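# Move bottle TB from fridge bin to bench, shut fridge

## Task

Find the bottle marked TB among the four in the refrigerator's bin, lift it out and set it upright on the bench, keep the other three upright inside the refrigerator, then close the refrigerator door. If no bottle carries the TB marking, take nothing out, close the door and press the CALL key on the operator panel until it latches down. Pressing CALL when a TB bottle is present is an irreversible mistake.

## Robot and tools

ROBOT. Two six-joint arms, left_arm and right_arm, each with a two-finger gripper (140 mm max opening) and each riding its own carriage on one floor track. left_rail carries left_arm and is always the one at larger y; right_rail carries right_arm. The names do not match image sides. Right_arm's fingers can fold when pushed near the palm, which makes narrow parts slip; grip with the outer quarter of the pads. Left_arm's fingers are rigid.

FRAME. All positions are in one table-fixed frame in metres: table top is z = 0, +z up, +x is the direction the arms face, +y to their left. The track lies along y at x = 0 (y = 0 at its middle); the table edge is at x = 0.17. An arm's base sits at x = 0, y = its carriage's position_m, z = 0.04. The gripper point (end_effector_position) lies between the closed pads; fingers point along the gripper's +z and close along its y.

execute_actions. Argument "actions" is a list holding one action (or empty, which just returns state plus all camera images). An action may contain "rows", "steps", "until", and rail commands. "rows": up to 15 rows, each applied for one control step of 1/30 s. Every row is a single list of 18 numbers in [-1, 1] covering both arms: left_arm first, then right_arm, each block being shoulder pan, shoulder lift, elbow, wrist 1, wrist 2, wrist 3, then gripper position, force_limit, speed. The six joint numbers are offsets, not poses: each is measured from that arm's Joint targets as they stood when the call began (not from the previous row), with 1.0 equal to 2.222 rad. Sending the same offset in a later call moves the joint further. Gripper position is absolute: +1 fully open, about -0.8 pads touching, -1 close until blocked. force_limit (-1 gentle to +1 hard) and speed (-1 about 30 mm/s to +1 about 250 mm/s) start at +1. To leave a gripper unchanged, resend its last three numbers; 0 is a real command. "steps": 1 to 450, default 15, at least one per row; after the last row the arm keeps heading to that row's target. "until": stop early when rail conditions hold, e.g. {"left_rail": {"position_status": ["!=", "moving"]}} or {"all": {"status": "ended"}}; numbers need a comparison ("=", "!=", "<", "<=", ">", ">="). Rail commands: {"left_rail": {"position_m": y}} sets an absolute place on the track (left_rail -0.8 to 1.5 m, right_rail -1.5 to 0.8 m); speed_m_s 0.01 to 1; acceleration_factor 0.1 to 1; {"stop": true} brakes it. Keep carriages at least 0.78 m apart. Any out-of-range value rejects the whole call. "cameras" lists cameras to return: cam_high, cam_low, cam_bench_left, cam_bench_mid, cam_bench_right, cam_left_wrist, cam_right_wrist, or ["all"].

move. "target" is one 18-number row or a list of up to 15 rows, same layout as above; joint numbers are offsets from the Joint targets at the call's start (every row in a list from those same targets). "speed" in rad/s for the joint with farthest to go, 0.01 to 3.14, default 0.5, one value or one per target. "blend" in rad rounds corners in a list (0 = stop at each). "stop_force" in N, 3 to 120, ends an arm's path on contact; use a slow speed with it and omit it when pulling away from a contact. "zero" (default true) re-zeroes force before the move. "blocking": false returns early; then call wait or stop before further rows or moves. The result adds a "move:" line such as done, off_target, moving, held or fault.

Other tools: wait (seconds 0 to 10) lets things run; stop brakes a running move; zoom_image (camera, region [x0, y0, x1, y1] pixels, at most 504 per side) enlarges part of the latest image; zero_wrist_force (arm) zeroes the force sensor; read_manual gives licence text; finished_scene ends the scene irreversibly.

RESULTS. Joint positions and Joint targets: per arm, rail (m) then six joints (rad). Joint velocities, torques, Motor temperatures, Wrist force/torque (gripper's own axes, N and N m), end_effector_position, quaternion wxyz. Tool commands shows current gripper commands. object_status: 0 moving, 1 blocked while opening, 2 blocked while closing (a grip), 3 reached target or pads met. position_measured counts: 3 open, about 139 at 60 mm, 200 at 20 mm, 230 closed. Rail position_status: moving, done, contact_stop, time_out, stopped, stopped_with_arm, stopped_for_other_arm, stopped_for_other_carriage; position_answer taken or not_taken. "joint command not followed" means the clearance check altered commands; "joint sent to its limit" means a joint hit its range end.

AVOID. Contact torque of 136 N m (shoulder, elbow) or 25.4 N m (wrists), or about 150 N outside force, stops the arm for 10 s. Never let the arms or their carriages touch or squeeze each other. Don't drop bottles, release moving parts, strike the fridge or heavy objects, or push over the bottles that stay. Anything ending off the table, on the track or on the metal strip fails the task. Motors over 70 °C warn; at 85 °C the arm locks. Let a carriage finish driving before placing its gripper precisely or finishing.

Each tool is called as a command line: name --argument value for each argument, lists and objects as JSON in quotes; but a table of rows of numbers goes row by row, as --pt "numbers of a row", without its own name.

## Session

execute_actions --actions '[]'

Scene clock: 0.00 s.
left_arm: end_effector_position=(+0.3456, +1.2044, +0.5800) position_measured=3 object_status=3 end_effector_quat_wxyz=(+0.000, +0.000, +1.000, +0.000) | right_arm: end_effector_position=(+0.3456, -1.3176, +0.5800) position_measured=3 object_status=3 end_effector_quat_wxyz=(+0.000, +0.000, +1.000, +0.000)
Joint positions: left_arm=[1.177 -0.316 -1.725 0.971 -0.816 -1.571 -0.316] | right_arm=[-1.345 -0.316 -1.725 0.971 -0.816 -1.571 -0.316]
Joint velocities: within noise
Joint torques (N m): no reading
Motor temperatures (°C): left_arm=[35 27 35 32 36 37] | right_arm=[33 40 36 39 46 36]
Wrist force (N): no reading
Wrist torque (N m): no reading
Wrist force, peak (N): no reading
Joint targets: left_arm=[1.177 -0.316 -1.725 0.971 -0.816 -1.571 -0.316] | right_arm=[-1.345 -0.316 -1.725 0.971 -0.816 -1.571 -0.316]
Tool commands: left_gripper/position=+1.0 left_gripper/force_limit=+1.0 left_gripper/speed=+1.0 right_gripper/position=+1.0 right_gripper/force_limit=+1.0 right_gripper/speed=+1.0
left_rail: position_m=1.177 position_status=done
right_rail: position_m=-1.345 position_status=done

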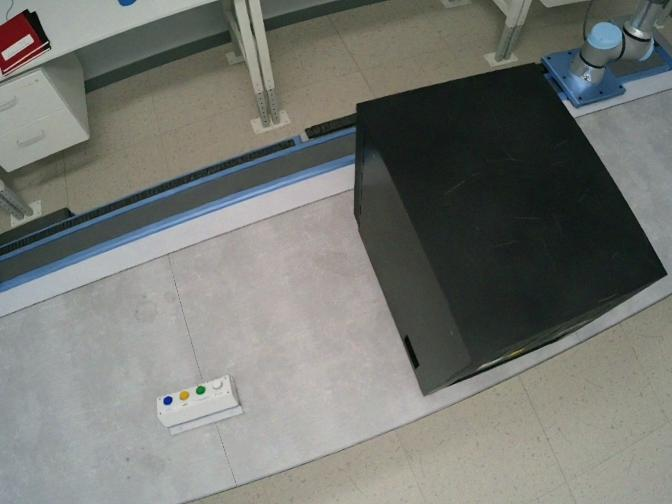

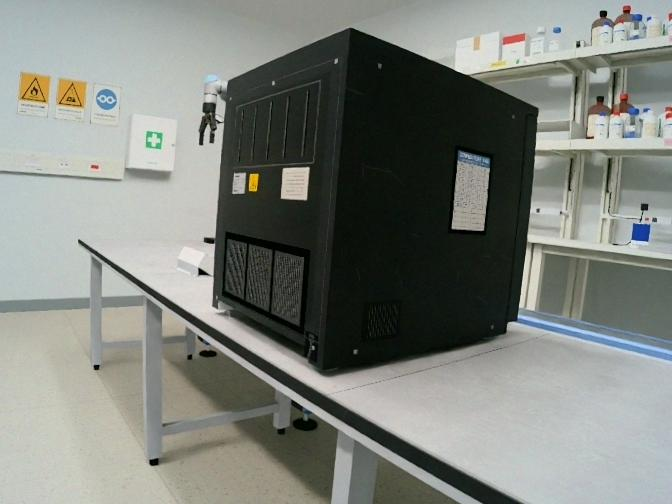

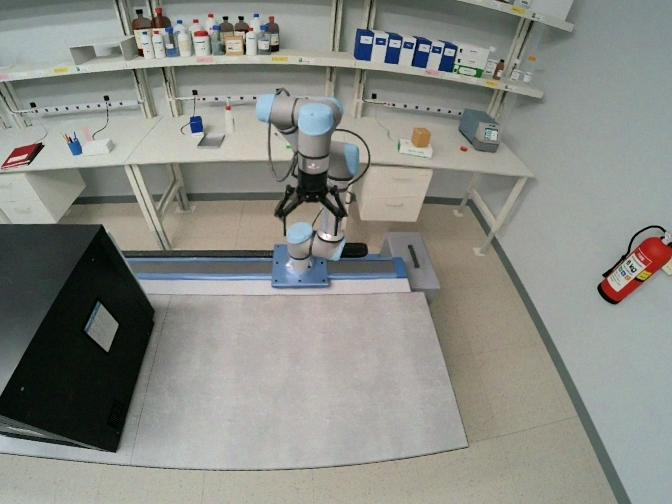

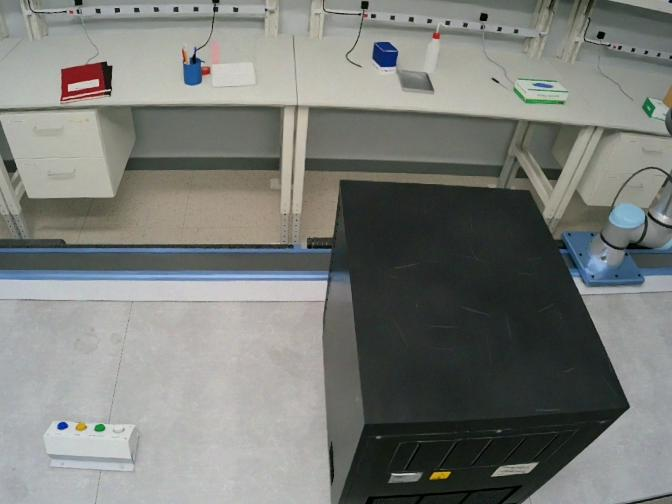

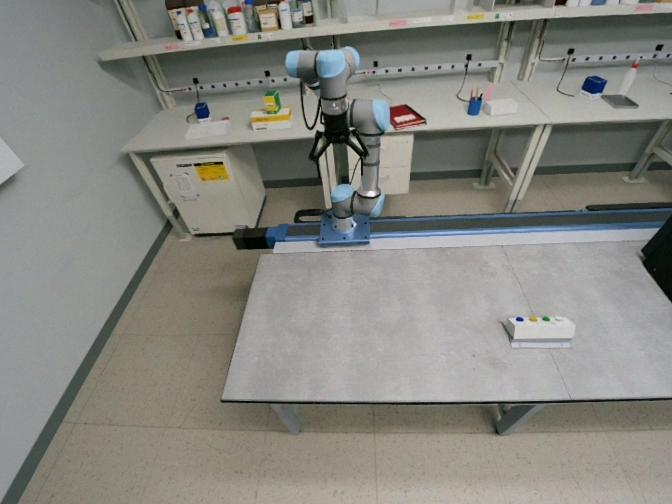

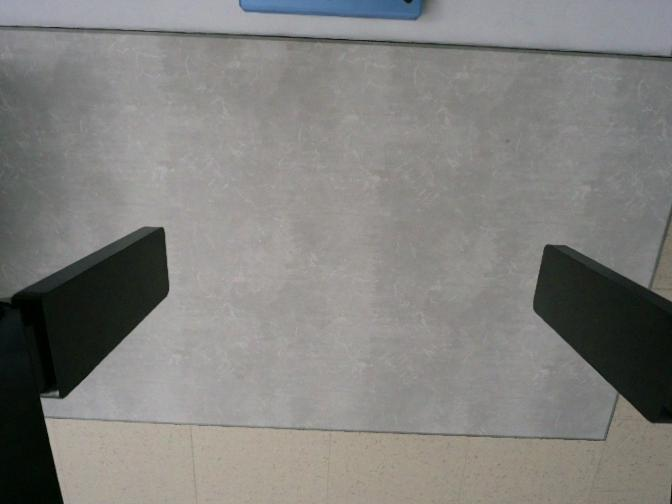

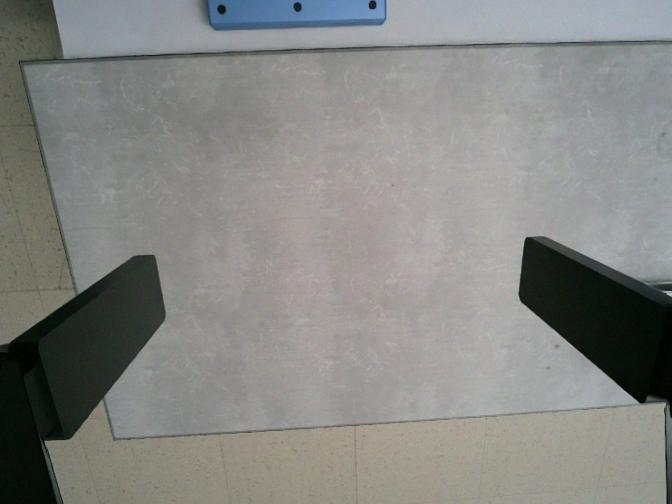

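zoom_image --camera "cam_bench_mid" --region '[270, 170, 470, 504]'

zoom_image --camera "cam_low" --region '[420, 80, 672, 380]'

zoom_image --camera "cam_high" --region '[330, 60, 530, 410]'

zoom_image --camera "cam_bench_mid" --region '[30, 400, 160, 490]'

Scaled by 1.509 from the camera's 672x504 image, which has a finer 960x720 frame.

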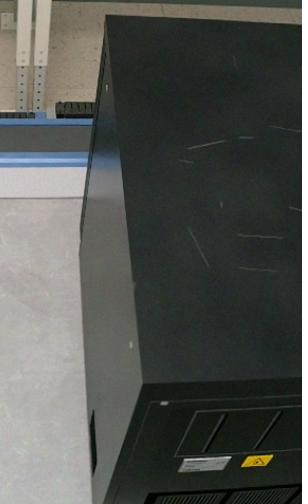

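Scaled by 1.680 from the camera's 672x504 image, which has a finer 960x720 frame.

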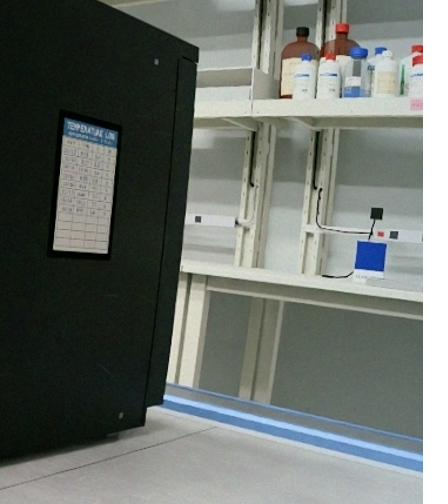

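Scaled by 1.440 from the camera's 672x504 image, which has a finer 960x720 frame.

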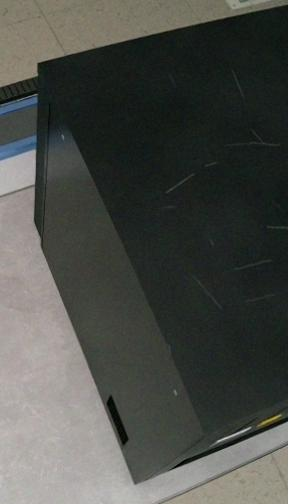

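Scaled by 3.877 from the camera's 672x504 image, which has a finer 960x720 frame.

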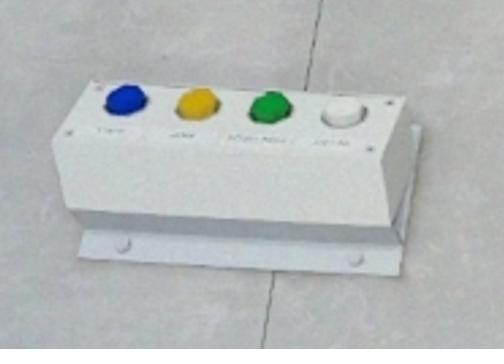

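move --target '[-0.848,-0.009,0.4865,0.229,0.896,0.142,1,1,1,0,0,0,0,0,0,1,1,1]' --speed 0.9 --cameras '["cam_left_wrist"]'

Scene clock: 9.27 s.
left_arm: end_effector_position=(+0.0862, +0.5862, +0.4033) position_measured=3 object_status=3 end_effector_quat_wxyz=(+0.355, +0.612, -0.353, +0.612) | right_arm: end_effector_position=(+0.3456, -1.3176, +0.5800) position_measured=3 object_status=3 end_effector_quat_wxyz=(+0.000, +0.000, +1.000, +0.000)
Joint positions: left_arm=[1.177 -2.2 -1.745 2.051 -0.307 0.42 -0.001] | right_arm=[-1.345 -0.316 -1.725 0.971 -0.816 -1.571 -0.316]
Joint torques (N m): left_arm=[-6.84 -25.45 -8.85 1.39 2.97 2.55] | right_arm=[-0.24 -9.53 -18.45 -2.29 0.05 -0.09]
Wrist force (N): left_arm=[0.4 -1.2 1.8] | right_arm=[-0.2 0.2 0.1]
Wrist torque (N m): left_arm=[-0.32 0.08 0.09] | right_arm=[0.04 0.04 0.01]
Wrist force, peak (N): left_arm=[0.2 -0.6 2.5] | right_arm=[-0.4 0.5 0.1]
Joint targets: left_arm=[1.177 -2.200 -1.745 2.051 -0.307 0.420 0.000] | right_arm=[-1.345 -0.316 -1.725 0.971 -0.816 -1.571 -0.316]
left_rail: position_m=1.177 position_status=done
right_rail: position_m=-1.345 position_status=done
move: done
camera_calibration:
cam_left_wrist: T_world_to_cam=[[-0.868207, -0.495377, 0.0285848, 0.360373], [-0.167216, 0.237855, -0.956799, 0.269993], [0.467177, -0.83548, -0.289342, 0.708236], [0, 0, 0, 1]] pos_world=[0.0271535, 0.706018, 0.452951]
Images, in order (width x height): cam_left_wrist 672x504.

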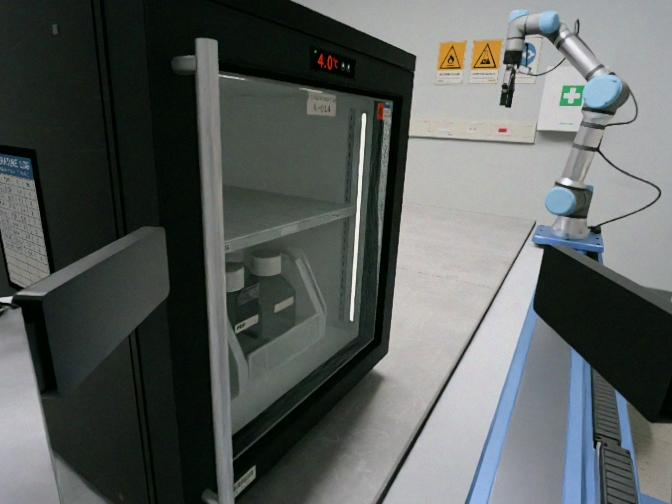

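zoom_image --camera "cam_left_wrist" --region '[200, 220, 350, 410]'

zoom_image --camera "cam_left_wrist" --region '[150, 20, 430, 300]'

zoom_image --camera "cam_left_wrist" --region '[150, 300, 430, 504]'

Scaled by 2.653 from the camera's 672x504 image, which has a finer 960x720 frame.

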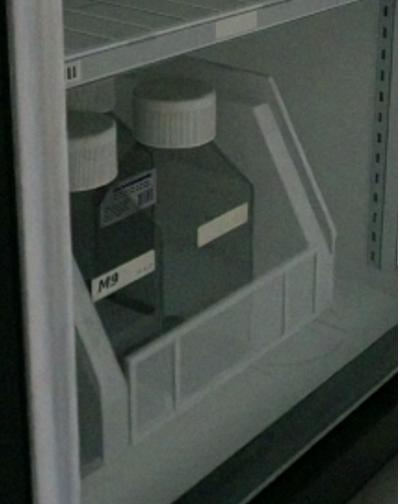

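Scaled by 1.800 from the camera's 672x504 image, which has a finer 960x720 frame.

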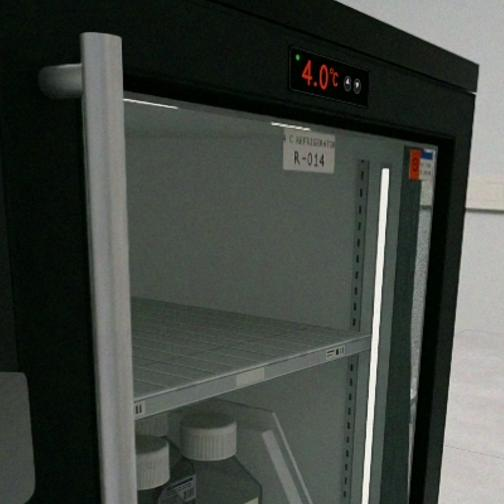

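Scaled by 1.800 from the camera's 672x504 image, which has a finer 960x720 frame.

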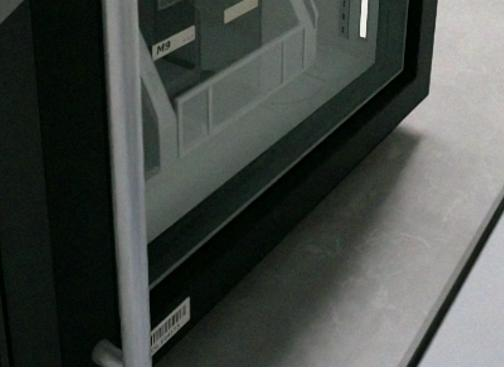

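move --target '[-0.0153,0.3926,-0.4406,0.048,-0.4878,0,1,1,1,0,0,0,0,0,0,1,1,1]' --speed 0.8

execute_actions --actions '[{"left_rail":{"position_m":0.9,"speed_m_s":0.4,"acceleration_factor":0.5},"steps":150,"until":{"left_rail":{"position_status":["!=","moving"]}}}]' --cameras '["cam_left_wrist"]'

Scene clock: 14.20 s.
left_arm: end_effector_position=(+0.0112, +0.5770, +0.3505) position_measured=3 object_status=3 end_effector_quat_wxyz=(+0.000, +0.707, +0.000, +0.707) | right_arm: end_effector_position=(+0.3456, -1.3176, +0.5800) position_measured=3 object_status=3 end_effector_quat_wxyz=(+0.000, +0.000, +1.000, +0.000)
Joint positions: left_arm=[1.177 -2.234 -0.873 1.073 -0.201 -0.664 0] | right_arm=[-1.345 -0.316 -1.725 0.971 -0.816 -1.571 -0.316]
Joint torques (N m): left_arm=[-8.97 -35.7 -36.36 3.68 -2.65 2.57] | right_arm=[-0.29 -9.55 -18.86 -2.23 0.05 0.16]
Wrist force (N): left_arm=[0.7 -1.5 1.6] | right_arm=[-0.2 0.2 0.1]
Wrist torque (N m): left_arm=[-0.44 -0.06 0.09] | right_arm=[0.05 0.03 0.00]
Wrist force, peak (N): left_arm=[0.8 -1.6 2.0] | right_arm=[-0.2 0.5 0.1]
Joint targets: left_arm=[1.177 -2.234 -0.873 1.073 -0.201 -0.664 0.000] | right_arm=[-1.345 -0.316 -1.725 0.971 -0.816 -1.571 -0.316]
left_rail: position_m=1.177 position_status=done
right_rail: position_m=-1.345 position_status=done
move: done

Scene clock: 16.37 s.
left_arm: end_effector_position=(+0.0112, +0.2999, +0.3505) position_measured=3 object_status=3 end_effector_quat_wxyz=(+0.000, +0.707, +0.001, +0.707) | right_arm: end_effector_position=(+0.3456, -1.3176, +0.5800) position_measured=3 object_status=3 end_effector_quat_wxyz=(+0.000, +0.000, +1.000, +0.000)
Joint positions: left_arm=[0.9 -2.234 -0.873 1.072 -0.201 -0.664 0] | right_arm=[-1.345 -0.316 -1.725 0.971 -0.816 -1.571 -0.316]
Joint torques (N m): left_arm=[0.28 -43.18 -33.62 1.85 -2.21 2.31] | right_arm=[0.13 -9.71 -19.28 -2.25 0.05 0]
Wrist force (N): left_arm=[0.7 -1.4 1.7] | right_arm=[0.0 0.3 0.2]
Wrist torque (N m): left_arm=[-0.41 -0.07 0.09] | right_arm=[0.06 0.01 0.00]
Wrist force, peak (N): left_arm=[1.0 -2.5 1.8] | right_arm=[-0.3 0.5 -0.1]
Joint targets: left_arm=[0.900 -2.234 -0.873 1.073 -0.201 -0.664 0.000] | right_arm=[-1.345 -0.316 -1.725 0.971 -0.816 -1.571 -0.316]
Tool commands: left_gripper/position=+1.0 left_gripper/force_limit=+1.0 left_gripper/speed=+1.0 right_gripper/position=+1.0 right_gripper/force_limit=+1.0 right_gripper/speed=+1.0
left_rail: position_m=0.900 speed_m_s=0.40 position_status=done
right_rail: position_m=-1.345 position_status=done
camera_calibration:
cam_left_wrist: T_world_to_cam=[[-0.00302423, -0.999596, 0.0282473, 0.29657], [-0.290632, -0.0261495, -0.956478, 0.355422], [0.95683, -0.0111022, -0.290435, 0.236447], [0, 0, 0, 1]] pos_world=[-0.122046, 0.30837, 0.400248]
Images, in order (width x height): cam_left_wrist 672x504.

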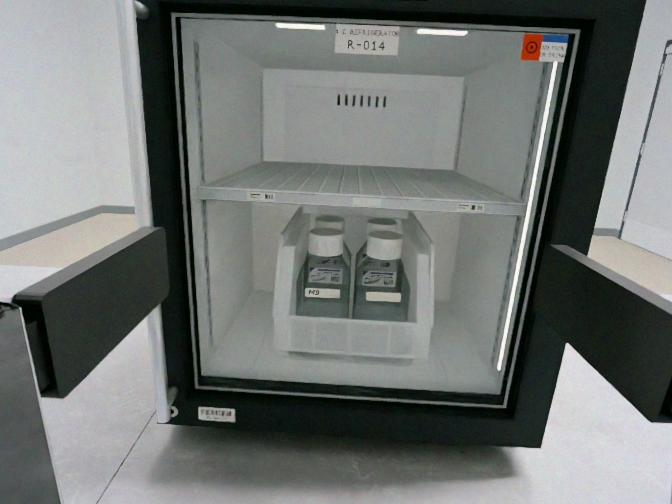

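zoom_image --camera "cam_left_wrist" --region '[265, 200, 445, 370]'

zoom_image --camera "cam_left_wrist" --region '[300, 205, 410, 310]'

Scaled by 2.800 from the camera's 672x504 image, which has a finer 960x720 frame.

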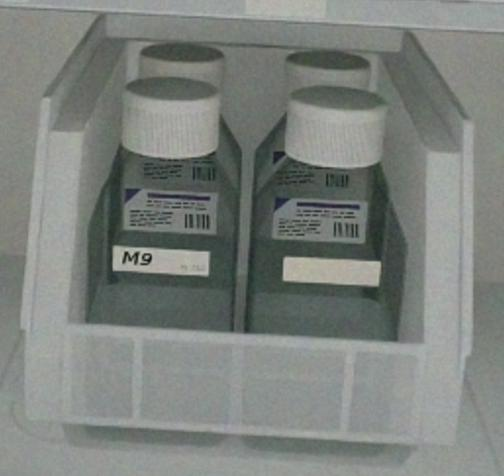

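Scaled by 4.582 from the camera's 672x504 image, which has a finer 960x720 frame.

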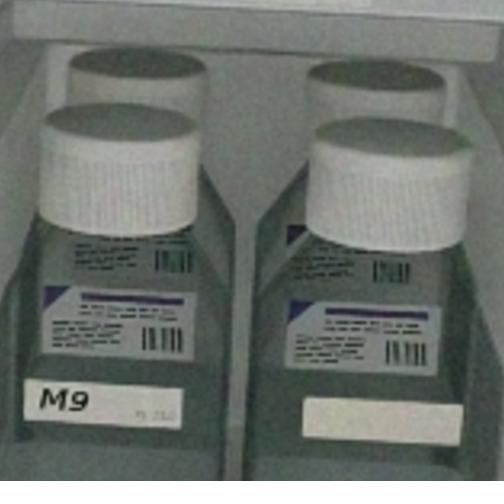

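execute_actions --actions '[{"left_rail":{"position_m":0.78,"speed_m_s":0.4,"acceleration_factor":0.5},"steps":150,"until":{"left_rail":{"position_status":["!=","moving"]}}}]'

move --target '[-0.1176,-0.3211,0.5059,-0.1843,-0.1173,0,1,1,1,0,0,0,0,0,0,1,1,1]' --speed 0.8 --cameras '["cam_left_wrist"]'

Scene clock: 23.83 s.
left_arm: end_effector_position=(+0.0112, +0.1799, +0.3505) position_measured=3 object_status=3 end_effector_quat_wxyz=(+0.000, +0.707, +0.001, +0.707) | right_arm: end_effector_position=(+0.3456, -1.3176, +0.5800) position_measured=3 object_status=3 end_effector_quat_wxyz=(+0.000, +0.000, +1.000, +0.000)
Joint positions: left_arm=[0.78 -2.234 -0.873 1.072 -0.201 -0.664 0] | right_arm=[-1.345 -0.316 -1.725 0.971 -0.816 -1.571 -0.316]
Joint torques (N m): left_arm=[5.72 -54.84 -19.58 -0.62 -1.25 2.03] | right_arm=[-0.74 -9.19 -19.21 -2.18 -0.03 -0.06]
Wrist force (N): left_arm=[0.9 -1.6 1.7] | right_arm=[-0.1 0.1 -0.2]
Wrist torque (N m): left_arm=[-0.44 -0.10 0.09] | right_arm=[0.03 0.02 0.00]
Wrist force, peak (N): left_arm=[1.0 -2.0 1.7] | right_arm=[-0.4 0.5 0.2]
Joint targets: left_arm=[0.780 -2.234 -0.873 1.073 -0.201 -0.664 0.000] | right_arm=[-1.345 -0.316 -1.725 0.971 -0.816 -1.571 -0.316]
Tool commands: left_gripper/position=+1.0 left_gripper/force_limit=+1.0 left_gripper/speed=+1.0 right_gripper/position=+1.0 right_gripper/force_limit=+1.0 right_gripper/speed=+1.0
left_rail: position_m=0.780 speed_m_s=0.40 position_status=done
right_rail: position_m=-1.345 position_status=done

Scene clock: 26.00 s.
left_arm: end_effector_position=(+0.1400, +0.4839, +0.3031) position_measured=3 object_status=3 end_effector_quat_wxyz=(+0.000, +0.707, +0.000, +0.707) | right_arm: end_effector_position=(+0.3456, -1.3176, +0.5800) position_measured=3 object_status=3 end_effector_quat_wxyz=(+0.000, +0.000, +1.000, +0.000)
Joint positions: left_arm=[0.78 -2.495 -1.586 2.196 -0.61 -0.924 0] | right_arm=[-1.345 -0.316 -1.725 0.971 -0.816 -1.571 -0.316]
Joint torques (N m): left_arm=[-9.12 -26.48 -4.54 -0.72 -2.68 2] | right_arm=[-0.26 -9.32 -19.37 -2.12 0 0.05]
Wrist force (N): left_arm=[0.7 -1.1 1.7] | right_arm=[-0.2 0.1 0.0]
Wrist torque (N m): left_arm=[-0.25 0.00 0.12] | right_arm=[0.02 0.05 0.00]
Wrist force, peak (N): left_arm=[0.2 -2.5 3.2] | right_arm=[-0.4 0.4 0.2]
Joint targets: left_arm=[0.780 -2.496 -1.586 2.197 -0.610 -0.924 0.000] | right_arm=[-1.345 -0.316 -1.725 0.971 -0.816 -1.571 -0.316]
left_rail: position_m=0.780 speed_m_s=0.40 position_status=done
right_rail: position_m=-1.345 position_status=done
move: done
camera_calibration:
cam_left_wrist: T_world_to_cam=[[-0.00372036, -0.999617, 0.0274052, 0.482638], [-0.290038, -0.0251487, -0.956685, 0.351786], [0.957008, -0.0115078, -0.289834, 0.101537], [0, 0, 0, 1]] pos_world=[0.00665517, 0.492469, 0.35275]
Images, in order (width x height): cam_left_wrist 672x504.

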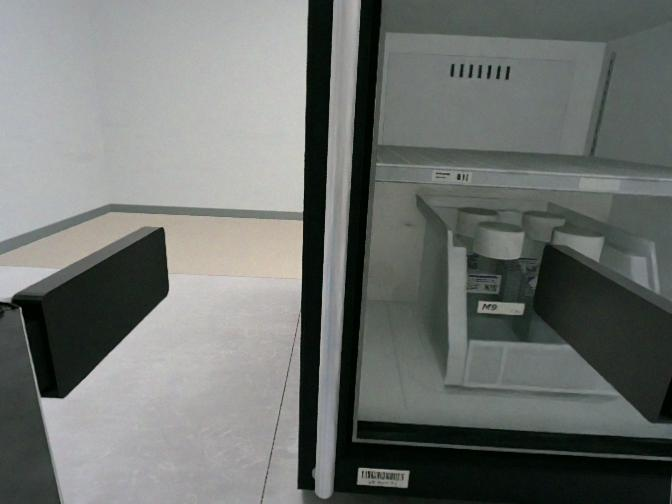

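move --target '[0.1105,-0.0495,0.0449,0.0046,0.1105,0,1,1,1,0,0,0,0,0,0,1,1,1]' --speed 0.25 --stop_force 15 --cameras '["cam_left_wrist"]'

Scene clock: 29.23 s.
left_arm: end_effector_position=(+0.2449, +0.4857, +0.3030) position_measured=3 object_status=3 end_effector_quat_wxyz=(+0.000, +0.707, +0.000, +0.707) | right_arm: end_effector_position=(+0.3456, -1.3176, +0.5800) position_measured=3 object_status=3 end_effector_quat_wxyz=(+0.000, +0.000, +1.000, +0.000)
Joint positions: left_arm=[0.78 -2.25 -1.696 2.296 -0.6 -0.679 0] | right_arm=[-1.345 -0.316 -1.725 0.971 -0.816 -1.571 -0.316]
Joint torques (N m): left_arm=[7.2 -22.66 -3.77 3.7 2.95 1.7] | right_arm=[0.05 -9.18 -19.55 -2.12 0.05 -0.07]
Wrist force (N): left_arm=[1.0 -1.3 1.6] | right_arm=[-0.2 0.4 0.0]
Wrist torque (N m): left_arm=[-0.37 -0.12 0.09] | right_arm=[0.08 0.04 0.00]
Wrist force, peak (N): left_arm=[0.9 -1.3 2.4] | right_arm=[-0.3 0.5 -0.1]
Joint targets: left_arm=[0.780 -2.250 -1.696 2.296 -0.600 -0.679 0.000] | right_arm=[-1.345 -0.316 -1.725 0.971 -0.816 -1.571 -0.316]
left_rail: position_m=0.780 speed_m_s=0.40 position_status=done
right_rail: position_m=-1.345 position_status=done
move: done
camera_calibration:
cam_left_wrist: T_world_to_cam=[[-0.00372056, -0.999618, 0.0274045, 0.484828], [-0.290038, -0.025148, -0.956685, 0.382285], [0.957008, -0.0115078, -0.289834, 0.00107194], [0, 0, 0, 1]] pos_world=[0.111655, 0.494269, 0.35275]
Images, in order (width x height): cam_left_wrist 672x504.

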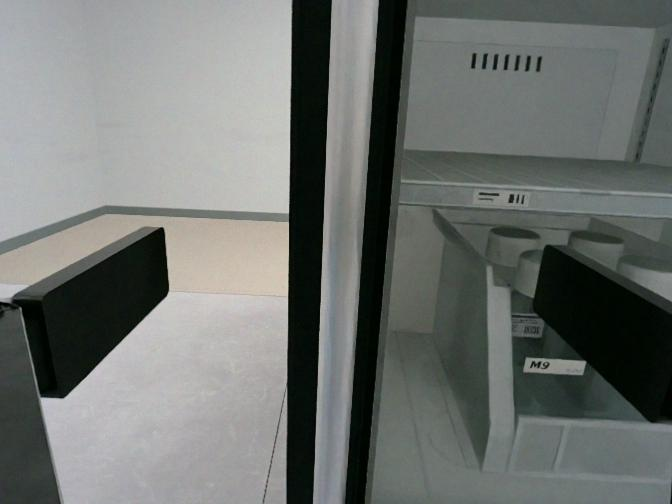

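execute_actions --actions '[{"rows":[[0,0,0,0,0,0,-1,0,-1,0,0,0,0,0,0,1,1,1]],"steps":170}]'

Scene clock: 35.47 s.
left_arm: end_effector_position=(+0.2450, +0.4884, +0.3030) position_measured=210 object_status=2 end_effector_quat_wxyz=(-0.003, +0.707, +0.003, +0.707) | right_arm: end_effector_position=(+0.3456, -1.3176, +0.5800) position_measured=3 object_status=3 end_effector_quat_wxyz=(+0.000, +0.000, +1.000, +0.000)
Joint positions: left_arm=[0.78 -2.25 -1.696 2.296 -0.6 -0.687 0] | right_arm=[-1.345 -0.316 -1.725 0.971 -0.816 -1.571 -0.316]
Joint torques (N m): left_arm=[-2.7 -15.24 -23.37 -2.17 11.56 1.55] | right_arm=[-0.17 -9.14 -19.41 -1.99 -0.1 0.03]
Wrist force (N): left_arm=[6.3 -44.2 -38.2] | right_arm=[0.0 0.4 0.1]
Wrist torque (N m): left_arm=[0.00 -0.36 0.16] | right_arm=[0.08 0.00 0.00]
Wrist force, peak (N): left_arm=[6.3 -44.4 -38.3] | right_arm=[-0.1 0.5 -0.1]
Joint targets: left_arm=[0.780 -2.250 -1.696 2.296 -0.600 -0.679 0.000] | right_arm=[-1.345 -0.316 -1.725 0.971 -0.816 -1.571 -0.316]
left_rail: position_m=0.780 speed_m_s=0.40 position_status=done
right_rail: position_m=-1.345 position_status=done

move --target '[-0.0319,0.0660,-0.0614,-0.0046,-0.0679,0,-1,0,-1,0,0,0,0,0,0,1,1,1]' --speed 0.1 --stop_force 70 --cameras '["cam_left_wrist"]'

Scene clock: 40.07 s.
left_arm: end_effector_position=(+0.1820, +0.4773, +0.3030) position_measured=210 object_status=2 end_effector_quat_wxyz=(-0.034, +0.706, +0.034, +0.706) | right_arm: end_effector_position=(+0.3456, -1.3176, +0.5800) position_measured=3 object_status=3 end_effector_quat_wxyz=(+0.000, +0.000, +1.000, +0.000)
Joint positions: left_arm=[0.78 -2.321 -1.55 2.16 -0.61 -0.846 0] | right_arm=[-1.345 -0.316 -1.725 0.971 -0.816 -1.571 -0.316]
Joint torques (N m): left_arm=[-14.92 -2.53 -40.61 -3.56 11.47 1.34] | right_arm=[-0.2 -8.68 -20.08 -2.04 -0.07 0.07]
Wrist force (N): left_arm=[5.5 -43.8 -0.8] | right_arm=[-0.2 0.3 0.1]
Wrist torque (N m): left_arm=[0.03 -0.30 0.03] | right_arm=[0.06 0.05 0.00]
Wrist force, peak (N): left_arm=[6.4 -44.5 -38.4] | right_arm=[-0.6 0.1 0.1]
Joint targets: left_arm=[0.780 -2.321 -1.550 2.160 -0.610 -0.830 0.000] | right_arm=[-1.345 -0.316 -1.725 0.971 -0.816 -1.571 -0.316]
left_rail: position_m=0.780 speed_m_s=0.40 position_status=done
right_rail: position_m=-1.345 position_status=done
move: off_target (left_arm); left_arm: the wrist 2 is farthest, 0.016 rad from its target
camera_calibration:
cam_left_wrist: T_world_to_cam=[[0.0924204, -0.995342, 0.027419, 0.456559], [-0.286185, -0.0529279, -0.956711, 0.376289], [0.953707, 0.0805728, -0.289744, 0.0178398], [0, 0, 0, 1]] pos_world=[0.0484791, 0.472912, 0.352651]
Images, in order (width x height): cam_left_wrist 672x504.

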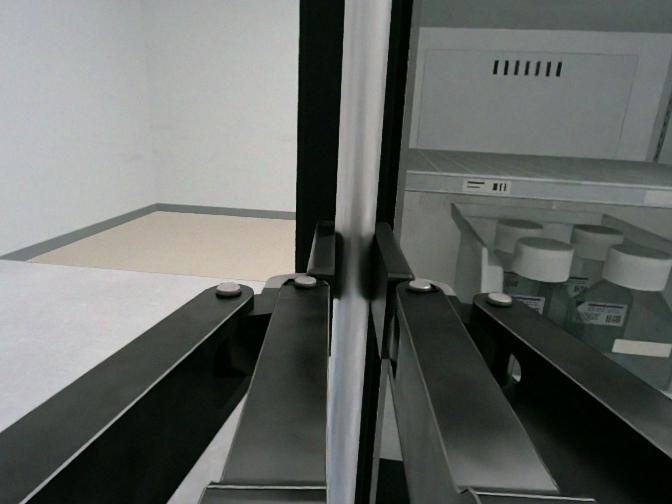

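move --pt "-0.0167 0.0690 -0.0778 0.0087 -0.0550 0 -1 0 -1 0 0 0 0 0 0 1 1 1" --pt "-0.0153 0.1437 -0.1768 0.0331 -0.0918 0 -1 0 -1 0 0 0 0 0 0 1 1 1" --speed 0.2 --blend '[0.05,0]' --stop_force 50 --cameras '["cam_left_wrist"]'

Scene clock: 45.50 s.
left_arm: end_effector_position=(+0.0571, +0.4257, +0.3029) position_measured=210 object_status=2 end_effector_quat_wxyz=(-0.090, +0.701, +0.091, +0.701) | right_arm: end_effector_position=(+0.3456, -1.3176, +0.5800) position_measured=3 object_status=3 end_effector_quat_wxyz=(+0.000, +0.000, +1.000, +0.000)
Joint positions: left_arm=[0.78 -2.355 -1.23 1.767 -0.537 -1.041 0] | right_arm=[-1.345 -0.316 -1.725 0.971 -0.816 -1.571 -0.316]
Joint torques (N m): left_arm=[10.39 -16.39 -36.22 0.26 11.46 1.04] | right_arm=[0.06 -8.69 -19.53 -1.95 0.04 0]
Wrist force (N): left_arm=[14.3 -42.8 -7.4] | right_arm=[-0.3 0.3 0.1]
Wrist torque (N m): left_arm=[0.17 -0.42 -0.02] | right_arm=[0.06 0.06 0.00]
Wrist force, peak (N): left_arm=[-31.4 -36.2 -0.5] | right_arm=[-0.5 0.4 0.0]
Joint targets: left_arm=[0.780 -2.355 -1.230 1.767 -0.537 -1.034 0.000] | right_arm=[-1.345 -0.316 -1.725 0.971 -0.816 -1.571 -0.316]
left_rail: position_m=0.780 speed_m_s=0.40 position_status=done
right_rail: position_m=-1.345 position_status=done
move: done
camera_calibration:
cam_left_wrist: T_world_to_cam=[[0.250203, -0.967805, 0.0274124, 0.396063], [-0.274049, -0.0979472, -0.956715, 0.356295], [0.928599, 0.231861, -0.289733, 0.0781226], [0, 0, 0, 1]] pos_world=[-0.0739983, 0.400096, 0.352651]
Images, in order (width x height): cam_left_wrist 672x504.

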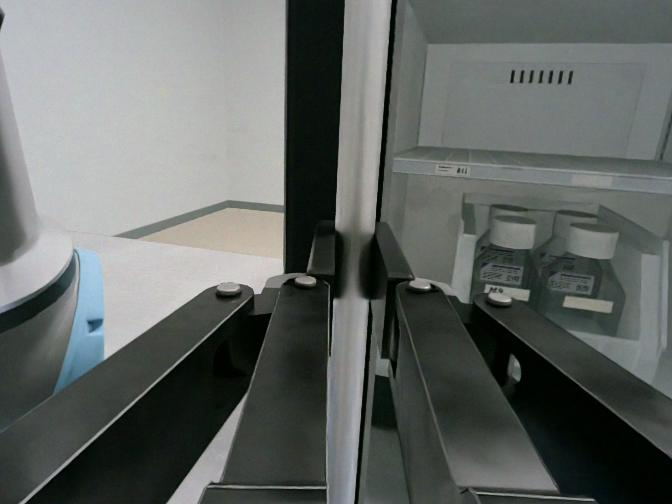

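move --pt "0.0088 0.0761 -0.1147 0.0386 -0.0272 0 -1 0 -1 0 0 0 0 0 0 1 1 1" --pt "0.0209 0.1573 -0.2495 0.0923 -0.0466 0 -1 0 -1 0 0 0 0 0 0 1 1 1" --pt "0.0285 0.2242 -0.3686 0.1444 -0.0525 0 -1 0 -1 0 0 0 0 0 0 1 1 1" --speed 0.25 --blend '[0.05,0.05,0]' --stop_force 50 --cameras '["cam_left_wrist"]'

Scene clock: 52.27 s.
left_arm: end_effector_position=(-0.0795, +0.2988, +0.3030) position_measured=210 object_status=2 end_effector_quat_wxyz=(-0.154, +0.690, +0.154, +0.690) | right_arm: end_effector_position=(+0.3456, -1.3176, +0.5800) position_measured=3 object_status=3 end_effector_quat_wxyz=(+0.000, +0.000, +1.000, +0.000)
Joint positions: left_arm=[0.78 -2.292 -0.732 0.948 -0.216 -1.159 0] | right_arm=[-1.345 -0.316 -1.725 0.971 -0.816 -1.571 -0.316]
Joint torques (N m): left_arm=[24.35 -32.99 -34.05 -0.71 11.49 0.78] | right_arm=[-0.14 -8.45 -20.29 -1.9 -0.1 -0.01]
Wrist force (N): left_arm=[23.2 -41.3 -17.1] | right_arm=[-0.2 0.2 0.0]
Wrist torque (N m): left_arm=[0.29 -0.58 0.12] | right_arm=[0.05 0.03 0.01]
Wrist force, peak (N): left_arm=[23.1 -41.6 -17.1] | right_arm=[-0.4 0.4 0.2]
Joint targets: left_arm=[0.780 -2.292 -0.732 0.948 -0.216 -1.150 0.000] | right_arm=[-1.345 -0.316 -1.725 0.971 -0.816 -1.571 -0.316]
left_rail: position_m=0.780 speed_m_s=0.40 position_status=done
right_rail: position_m=-1.345 position_status=done
move: done
camera_calibration:
cam_left_wrist: T_world_to_cam=[[0.421097, -0.906599, 0.0274725, 0.30267], [-0.251801, -0.145948, -0.956711, 0.322546], [0.871363, 0.395951, -0.289741, 0.180791], [0, 0, 0, 1]] pos_world=[-0.203771, 0.249891, 0.35265]
Images, in order (width x height): cam_left_wrist 672x504.

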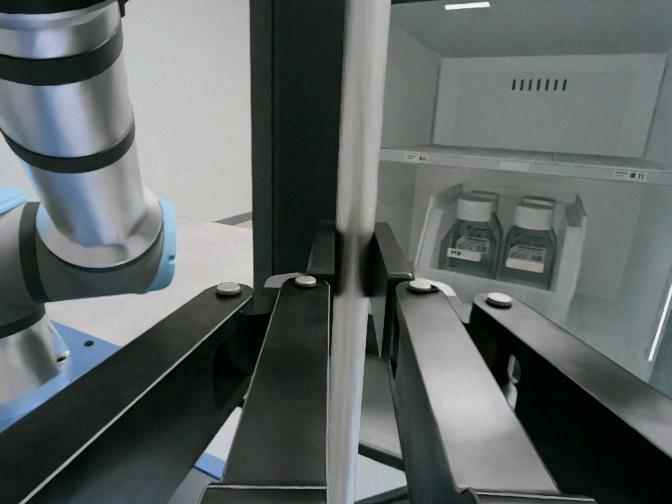

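execute_actions --actions '[{"rows":[[0,0,0,0,0,0,-0.35,0,-1,0,0,0,0,0,0,1,1,1]],"steps":45}]'

move --target '[-0.0147,0.0751,-0.1403,0.0653,-0.0147,0,-0.35,0,-1,0,0,0,0,0,0,1,1,1]' --speed 0.3 --cameras '["cam_left_wrist"]'

Scene clock: 56.20 s.
left_arm: end_effector_position=(-0.0784, +0.2964, +0.3030) position_measured=173 object_status=3 end_effector_quat_wxyz=(-0.151, +0.691, +0.151, +0.691) | right_arm: end_effector_position=(+0.3456, -1.3176, +0.5800) position_measured=3 object_status=3 end_effector_quat_wxyz=(+0.000, +0.000, +1.000, +0.000)
Joint positions: left_arm=[0.78 -2.292 -0.732 0.948 -0.216 -1.15 0] | right_arm=[-1.345 -0.316 -1.725 0.971 -0.816 -1.571 -0.316]
Joint torques (N m): left_arm=[-7.72 -62.91 -31.74 4.37 0.04 0.65] | right_arm=[-0.07 -8.7 -20.62 -1.84 -0.06 -0.01]
Wrist force (N): left_arm=[-0.4 -2.7 2.8] | right_arm=[-0.2 0.1 0.2]
Wrist torque (N m): left_arm=[-0.27 0.00 0.04] | right_arm=[0.03 0.05 0.00]
Wrist force, peak (N): left_arm=[23.4 -41.5 -17.1] | right_arm=[-0.2 0.4 -0.3]
Joint targets: left_arm=[0.780 -2.292 -0.732 0.948 -0.216 -1.150 0.000] | right_arm=[-1.345 -0.316 -1.725 0.971 -0.816 -1.571 -0.316]
left_rail: position_m=0.780 speed_m_s=0.40 position_status=done
right_rail: position_m=-1.345 position_status=done

Scene clock: 57.83 s.
left_arm: end_effector_position=(-0.1330, +0.2714, +0.3028) position_measured=173 object_status=3 end_effector_quat_wxyz=(-0.151, +0.691, +0.151, +0.691) | right_arm: end_effector_position=(+0.3456, -1.3176, +0.5800) position_measured=3 object_status=3 end_effector_quat_wxyz=(+0.000, +0.000, +1.000, +0.000)
Joint positions: left_arm=[0.78 -2.324 -0.566 0.637 -0.071 -1.183 0] | right_arm=[-1.345 -0.316 -1.725 0.971 -0.816 -1.571 -0.316]
Joint torques (N m): left_arm=[-9.13 -46.16 -36.01 4.76 -2.77 0.49] | right_arm=[-0.36 -8.18 -20.66 -1.89 -0.13 -0.02]
Wrist force (N): left_arm=[0.7 -1.2 1.5] | right_arm=[-0.1 0.2 0.0]
Wrist torque (N m): left_arm=[-0.37 -0.10 0.04] | right_arm=[0.05 0.01 0.00]
Wrist force, peak (N): left_arm=[0.6 -3.8 4.3] | right_arm=[0.0 0.5 -0.2]
Joint targets: left_arm=[0.780 -2.324 -0.565 0.636 -0.071 -1.183 0.000] | right_arm=[-1.345 -0.316 -1.725 0.971 -0.816 -1.571 -0.316]
left_rail: position_m=0.780 speed_m_s=0.40 position_status=done
right_rail: position_m=-1.345 position_status=done
move: done
camera_calibration:
cam_left_wrist: T_world_to_cam=[[0.413283, -0.910191, 0.0273741, 0.300373], [-0.252889, -0.143602, -0.956779, 0.30414], [0.874783, 0.388498, -0.289525, 0.240666], [0, 0, 0, 1]] pos_world=[-0.257756, 0.223573, 0.352451]
Images, in order (width x height): cam_left_wrist 672x504.

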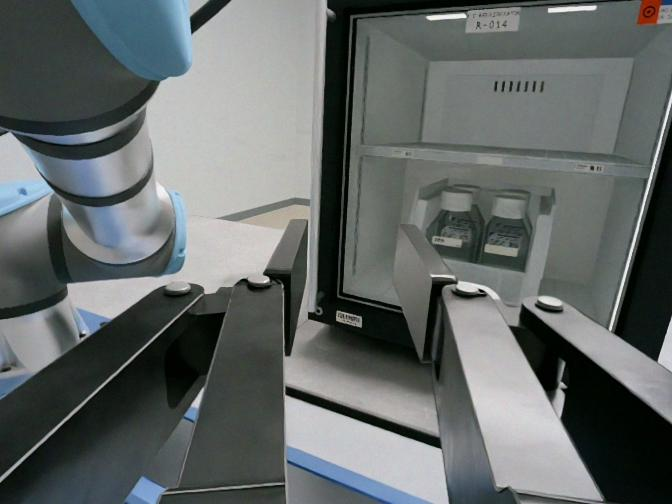

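move --target '[-0.0771,-0.4597,0.7026,-0.2428,0.1163,0,-0.35,0,-1,0.8801,0.4470,-0.0106,0.2702,-0.6759,0.1422,1,1,1]' --speed 0.8

execute_actions --actions '[{"left_rail":{"position_m":1.0,"speed_m_s":0.4,"acceleration_factor":0.5},"right_rail":{"position_m":-0.2,"speed_m_s":0.5,"acceleration_factor":0.4},"steps":250,"until":{"all":{"status":"ended"}}}]' --cameras '["cam_right_wrist","cam_left_wrist"]'

Scene clock: 66.77 s.
left_arm: end_effector_position=(+0.0709, +0.4409, +0.3297) position_measured=173 object_status=3 end_effector_quat_wxyz=(-0.028, +0.706, +0.028, +0.707) | right_arm: end_effector_position=(+0.3722, -0.9513, +0.4341) position_measured=3 object_status=3 end_effector_quat_wxyz=(+0.199, +0.627, -0.461, +0.596)
Joint positions: left_arm=[0.78 -2.464 -1.4 1.911 -0.511 -0.972 0] | right_arm=[-1.345 1.074 -1.018 0.954 -0.388 -2.639 -0.09]
Joint torques (N m): left_arm=[-8.67 -36.19 -5.26 -0.47 2.88 0.2] | right_arm=[-9.13 -49.26 -12.72 -2.6 1.57 -1.45]
Wrist force (N): left_arm=[0.7 -1.6 1.9] | right_arm=[1.4 -2.8 2.0]
Wrist torque (N m): left_arm=[-0.38 -0.09 0.09] | right_arm=[-0.36 -0.18 0.05]
Wrist force, peak (N): left_arm=[0.2 -2.4 2.8] | right_arm=[-13.0 -0.3 -9.2]
Joint targets: left_arm=[0.780 -2.464 -1.400 1.912 -0.511 -0.972 0.000] | right_arm=[-1.345 1.073 -1.018 0.954 -0.388 -2.639 -0.090]
left_rail: position_m=0.780 speed_m_s=0.40 position_status=done
right_rail: position_m=-1.345 position_status=done
move: held (right_arm; a check stopped the path), off_target (left_arm; braked when a check withheld steps of right_arm); limits=held; left_arm: the elbow is farthest, 0.286 rad from its target; right_arm: the shoulder pan is farthest, 0.566 rad from its target
joint command not followed: on one or more control steps a check withheld the commanded joint targets of the right arm, and it was not sent them on those steps.
cause: the commanded joint targets, or the way to them, would bring two parts of the arm too close to each other (its gripper and another part of the arm, with joints 5 (wrist 1) to 7 (wrist 3) between them, 11 mm apart when it was first held).

Scene clock: 79.47 s.
left_arm: end_effector_position=(+0.0710, +0.6610, +0.3296) position_measured=173 object_status=3 end_effector_quat_wxyz=(-0.028, +0.706, +0.028, +0.707) | right_arm: end_effector_position=(+0.3525, -0.1528, +0.4484) position_measured=3 object_status=3 end_effector_quat_wxyz=(+0.246, +0.625, -0.453, +0.587)
Joint positions: left_arm=[1 -2.464 -1.4 1.912 -0.511 -0.972 0] | right_arm=[-0.52 1.068 -1.036 0.953 -0.289 -2.59 -0.09]
Joint torques (N m): left_arm=[5.48 -12.83 -30.73 4.07 -2.64 -0.23] | right_arm=[0.41 -41.41 -21.19 -0.01 -0.84 -0.03]
Wrist force (N): left_arm=[0.6 -1.3 1.8] | right_arm=[1.7 12.0 28.5]
Wrist torque (N m): left_arm=[-0.32 -0.08 0.09] | right_arm=[1.85 0.19 -0.16]
Wrist force, peak (N): left_arm=[0.4 -2.1 2.1] | right_arm=[78.0 171.6 32.6]
Joint targets: left_arm=[1.000 -2.464 -1.400 1.912 -0.511 -0.972 0.000] | right_arm=[-0.520 1.068 -1.036 0.953 -0.289 -2.590 -0.090]
Tool commands: left_gripper/position=-0.35 left_gripper/force_limit=+0.0 left_gripper/speed=-1.0 right_gripper/position=+1.0 right_gripper/force_limit=+1.0 right_gripper/speed=+1.0
FORCE FAULT: contact force on the right arm reached its limit, and that arm stopped for 10 seconds. The contact can be on any part of that arm, not only on its tool. That arm's remaining commands of this call were not run. That arm's target is now where it stood when the stop ended, not its last command. That arm accepts commands again.
left_rail: position_m=1.000 speed_m_s=0.40 position_status=done
right_rail: position_m=-0.520 speed_m_s=0.50 position_status=stopped_with_arm position_answer=taken
camera_calibration:
cam_left_wrist: T_world_to_cam=[[0.0750764, -0.996807, 0.0271851, 0.651255], [-0.286788, -0.0476941, -0.956806, 0.376345], [0.955048, 0.0640372, -0.289453, 0.127368], [0, 0, 0, 1]] pos_world=[-0.062605, 0.658969, 0.379251]
cam_right_wrist: T_world_to_cam=[[-0.872689, -0.419464, -0.249927, 0.356634], [-0.0126235, 0.531066, -0.847236, 0.483132], [0.488113, -0.736219, -0.468751, 0.0689], [0, 0, 0, 1]] pos_world=[0.283699, -0.0562542, 0.530756]
Images, in order (width x height): cam_left_wrist 672x504, cam_right_wrist 672x504.

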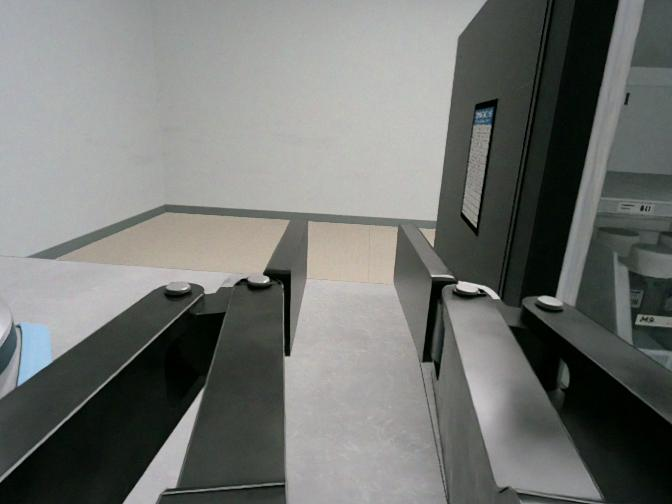

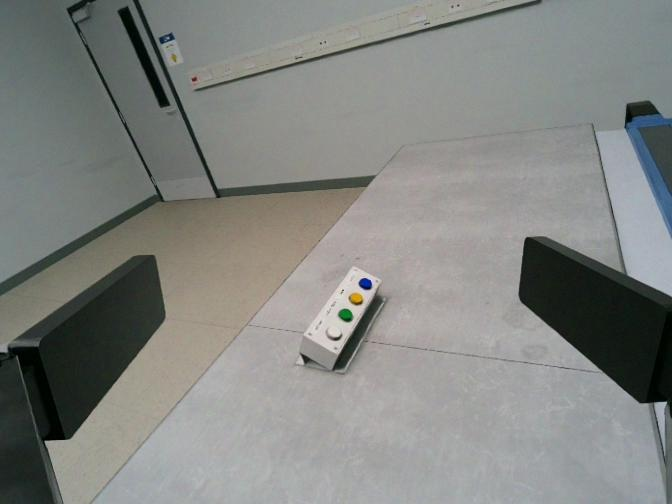

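execute_actions --actions '[{"right_rail":{"position_m":-1.1,"speed_m_s":0.4,"acceleration_factor":0.3},"steps":250,"until":{"right_rail":{"position_status":["!=","moving"]}}}]' --cameras '["cam_bench_mid","cam_high"]'

Scene clock: 86.00 s.
left_arm: end_effector_position=(+0.0710, +0.6610, +0.3296) position_measured=173 object_status=3 end_effector_quat_wxyz=(-0.028, +0.706, +0.028, +0.707) | right_arm: end_effector_position=(+0.3525, -0.7325, +0.4484) position_measured=3 object_status=3 end_effector_quat_wxyz=(+0.246, +0.625, -0.453, +0.587)
Joint positions: left_arm=[1 -2.464 -1.4 1.912 -0.511 -0.972 0] | right_arm=[-1.1 1.068 -1.036 0.953 -0.289 -2.59 -0.09]
Joint torques (N m): left_arm=[4.57 -12.85 -30.31 3.98 -2.65 -0.38] | right_arm=[6.97 -41.93 -21.05 2 0.96 -0.02]
Wrist force (N): left_arm=[0.5 -1.4 1.9] | right_arm=[3.7 -2.0 1.6]
Wrist torque (N m): left_arm=[-0.34 -0.06 0.09] | right_arm=[-0.22 -0.65 0.05]
Wrist force, peak (N): left_arm=[0.6 -1.6 2.1] | right_arm=[1.9 12.0 28.7]
Joint targets: left_arm=[1.000 -2.464 -1.400 1.912 -0.511 -0.972 0.000] | right_arm=[-1.100 1.068 -1.036 0.953 -0.289 -2.590 -0.090]
Tool commands: left_gripper/position=-0.35 left_gripper/force_limit=+0.0 left_gripper/speed=-1.0 right_gripper/position=+1.0 right_gripper/force_limit=+1.0 right_gripper/speed=+1.0
left_rail: position_m=1.000 speed_m_s=0.40 position_status=done
right_rail: position_m=-1.100 speed_m_s=0.40 position_status=done
Images, in order (width x height): cam_high 672x504, cam_bench_mid 672x504.

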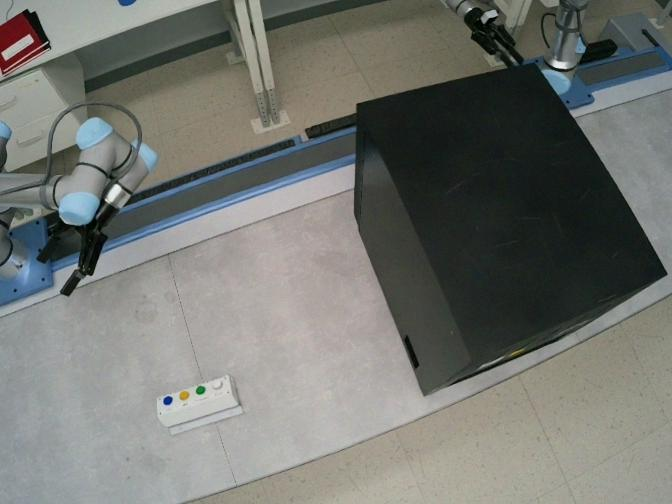

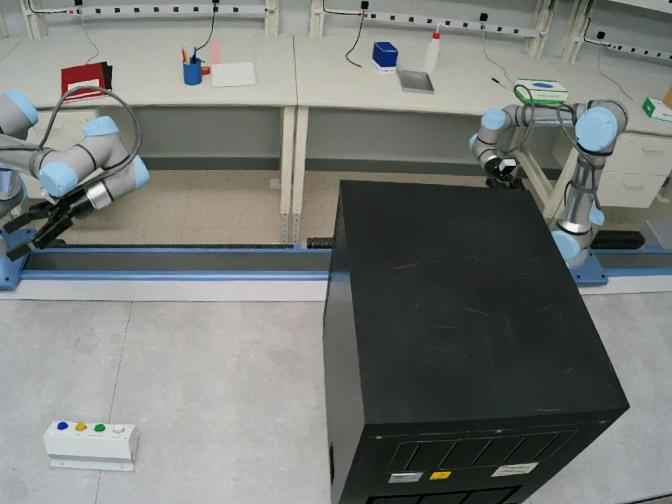

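move --target '[0,0,0,0,0,0,-0.35,0,-1,-0.6157,-0.3101,0.0081,-0.2372,0.4586,0.0405,1,1,1]' --speed 1.0

Scene clock: 90.33 s.
left_arm: end_effector_position=(+0.0710, +0.6610, +0.3296) position_measured=173 object_status=3 end_effector_quat_wxyz=(-0.028, +0.706, +0.028, +0.707) | right_arm: end_effector_position=(+0.3454, -1.0674, +0.5797) position_measured=3 object_status=3 end_effector_quat_wxyz=(+0.000, +0.149, +0.989, +0.000)
Joint positions: left_arm=[1 -2.464 -1.4 1.912 -0.511 -0.972 0] | right_arm=[-1.1 -0.3 -1.725 0.971 -0.816 -1.571 0]
Joint torques (N m): left_arm=[5.37 -13.23 -31.18 4.02 -2.47 -0.47] | right_arm=[-6.67 -19 -8.74 -4.88 2.89 1.46]
Wrist force (N): left_arm=[0.5 -1.6 1.8] | right_arm=[1.9 1.0 -0.5]
Wrist torque (N m): left_arm=[-0.37 -0.05 0.09] | right_arm=[0.20 -0.41 -0.05]
Wrist force, peak (N): left_arm=[0.5 -1.8 2.0] | right_arm=[3.7 -1.8 2.2]
Joint targets: left_arm=[1.000 -2.464 -1.400 1.912 -0.511 -0.972 0.000] | right_arm=[-1.100 -0.300 -1.725 0.971 -0.816 -1.571 0.000]
left_rail: position_m=1.000 speed_m_s=0.40 position_status=done
right_rail: position_m=-1.100 speed_m_s=0.40 position_status=done
move: done

move --target '[0,0,0,0,0,0,-0.35,0,-1,-0.3714,-0.3082,-0.8634,-0.9497,0.9075,0,1,1,1]' --speed 0.9 --cameras '["cam_right_wrist"]'

Scene clock: 93.80 s.
left_arm: end_effector_position=(+0.0710, +0.6610, +0.3296) position_measured=173 object_status=3 end_effector_quat_wxyz=(-0.028, +0.706, +0.028, +0.707) | right_arm: end_effector_position=(+0.1302, -0.4115, +0.3032) position_measured=3 object_status=3 end_effector_quat_wxyz=(+0.000, +0.707, +0.000, +0.707)
Joint positions: left_arm=[1 -2.464 -1.4 1.912 -0.511 -0.972 0] | right_arm=[-1.1 -1.125 -2.409 -0.947 -2.926 0.445 0]
Joint torques (N m): left_arm=[5.55 -13.46 -30.78 4.03 -2.55 -0.63] | right_arm=[-9.88 47.52 13.03 -3.55 2.45 1.31]
Wrist force (N): left_arm=[0.5 -1.5 1.8] | right_arm=[3.5 -1.5 1.8]
Wrist torque (N m): left_arm=[-0.36 -0.06 0.09] | right_arm=[-0.10 -0.61 0.01]
Wrist force, peak (N): left_arm=[0.5 -1.7 2.1] | right_arm=[1.0 -3.3 2.4]
Joint targets: left_arm=[1.000 -2.464 -1.400 1.912 -0.511 -0.972 0.000] | right_arm=[-1.100 -1.126 -2.410 -0.948 -2.927 0.446 0.000]
left_rail: position_m=1.000 speed_m_s=0.40 position_status=done
right_rail: position_m=-1.100 speed_m_s=0.40 position_status=done
move: done
camera_calibration:
cam_right_wrist: T_world_to_cam=[[-0.0462509, -0.998277, -0.0361039, -0.39287], [-0.290263, 0.0480137, -0.955742, 0.364969], [0.955829, -0.0337243, -0.291984, 0.0934316], [0, 0, 0, 1]] pos_world=[-0.00153818, -0.406566, 0.361912]
Images, in order (width x height): cam_right_wrist 672x504.

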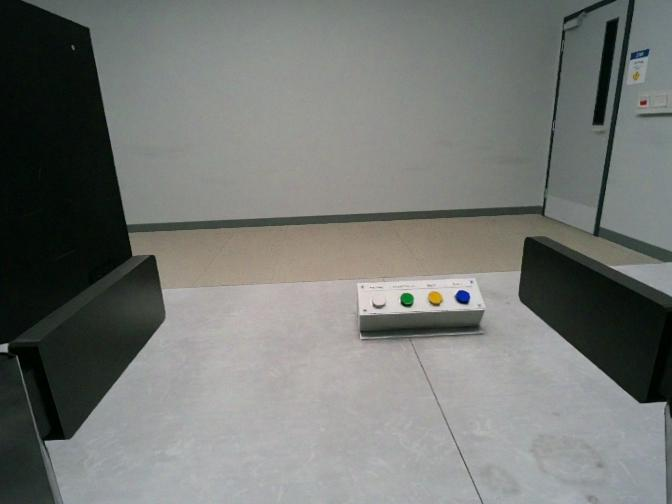

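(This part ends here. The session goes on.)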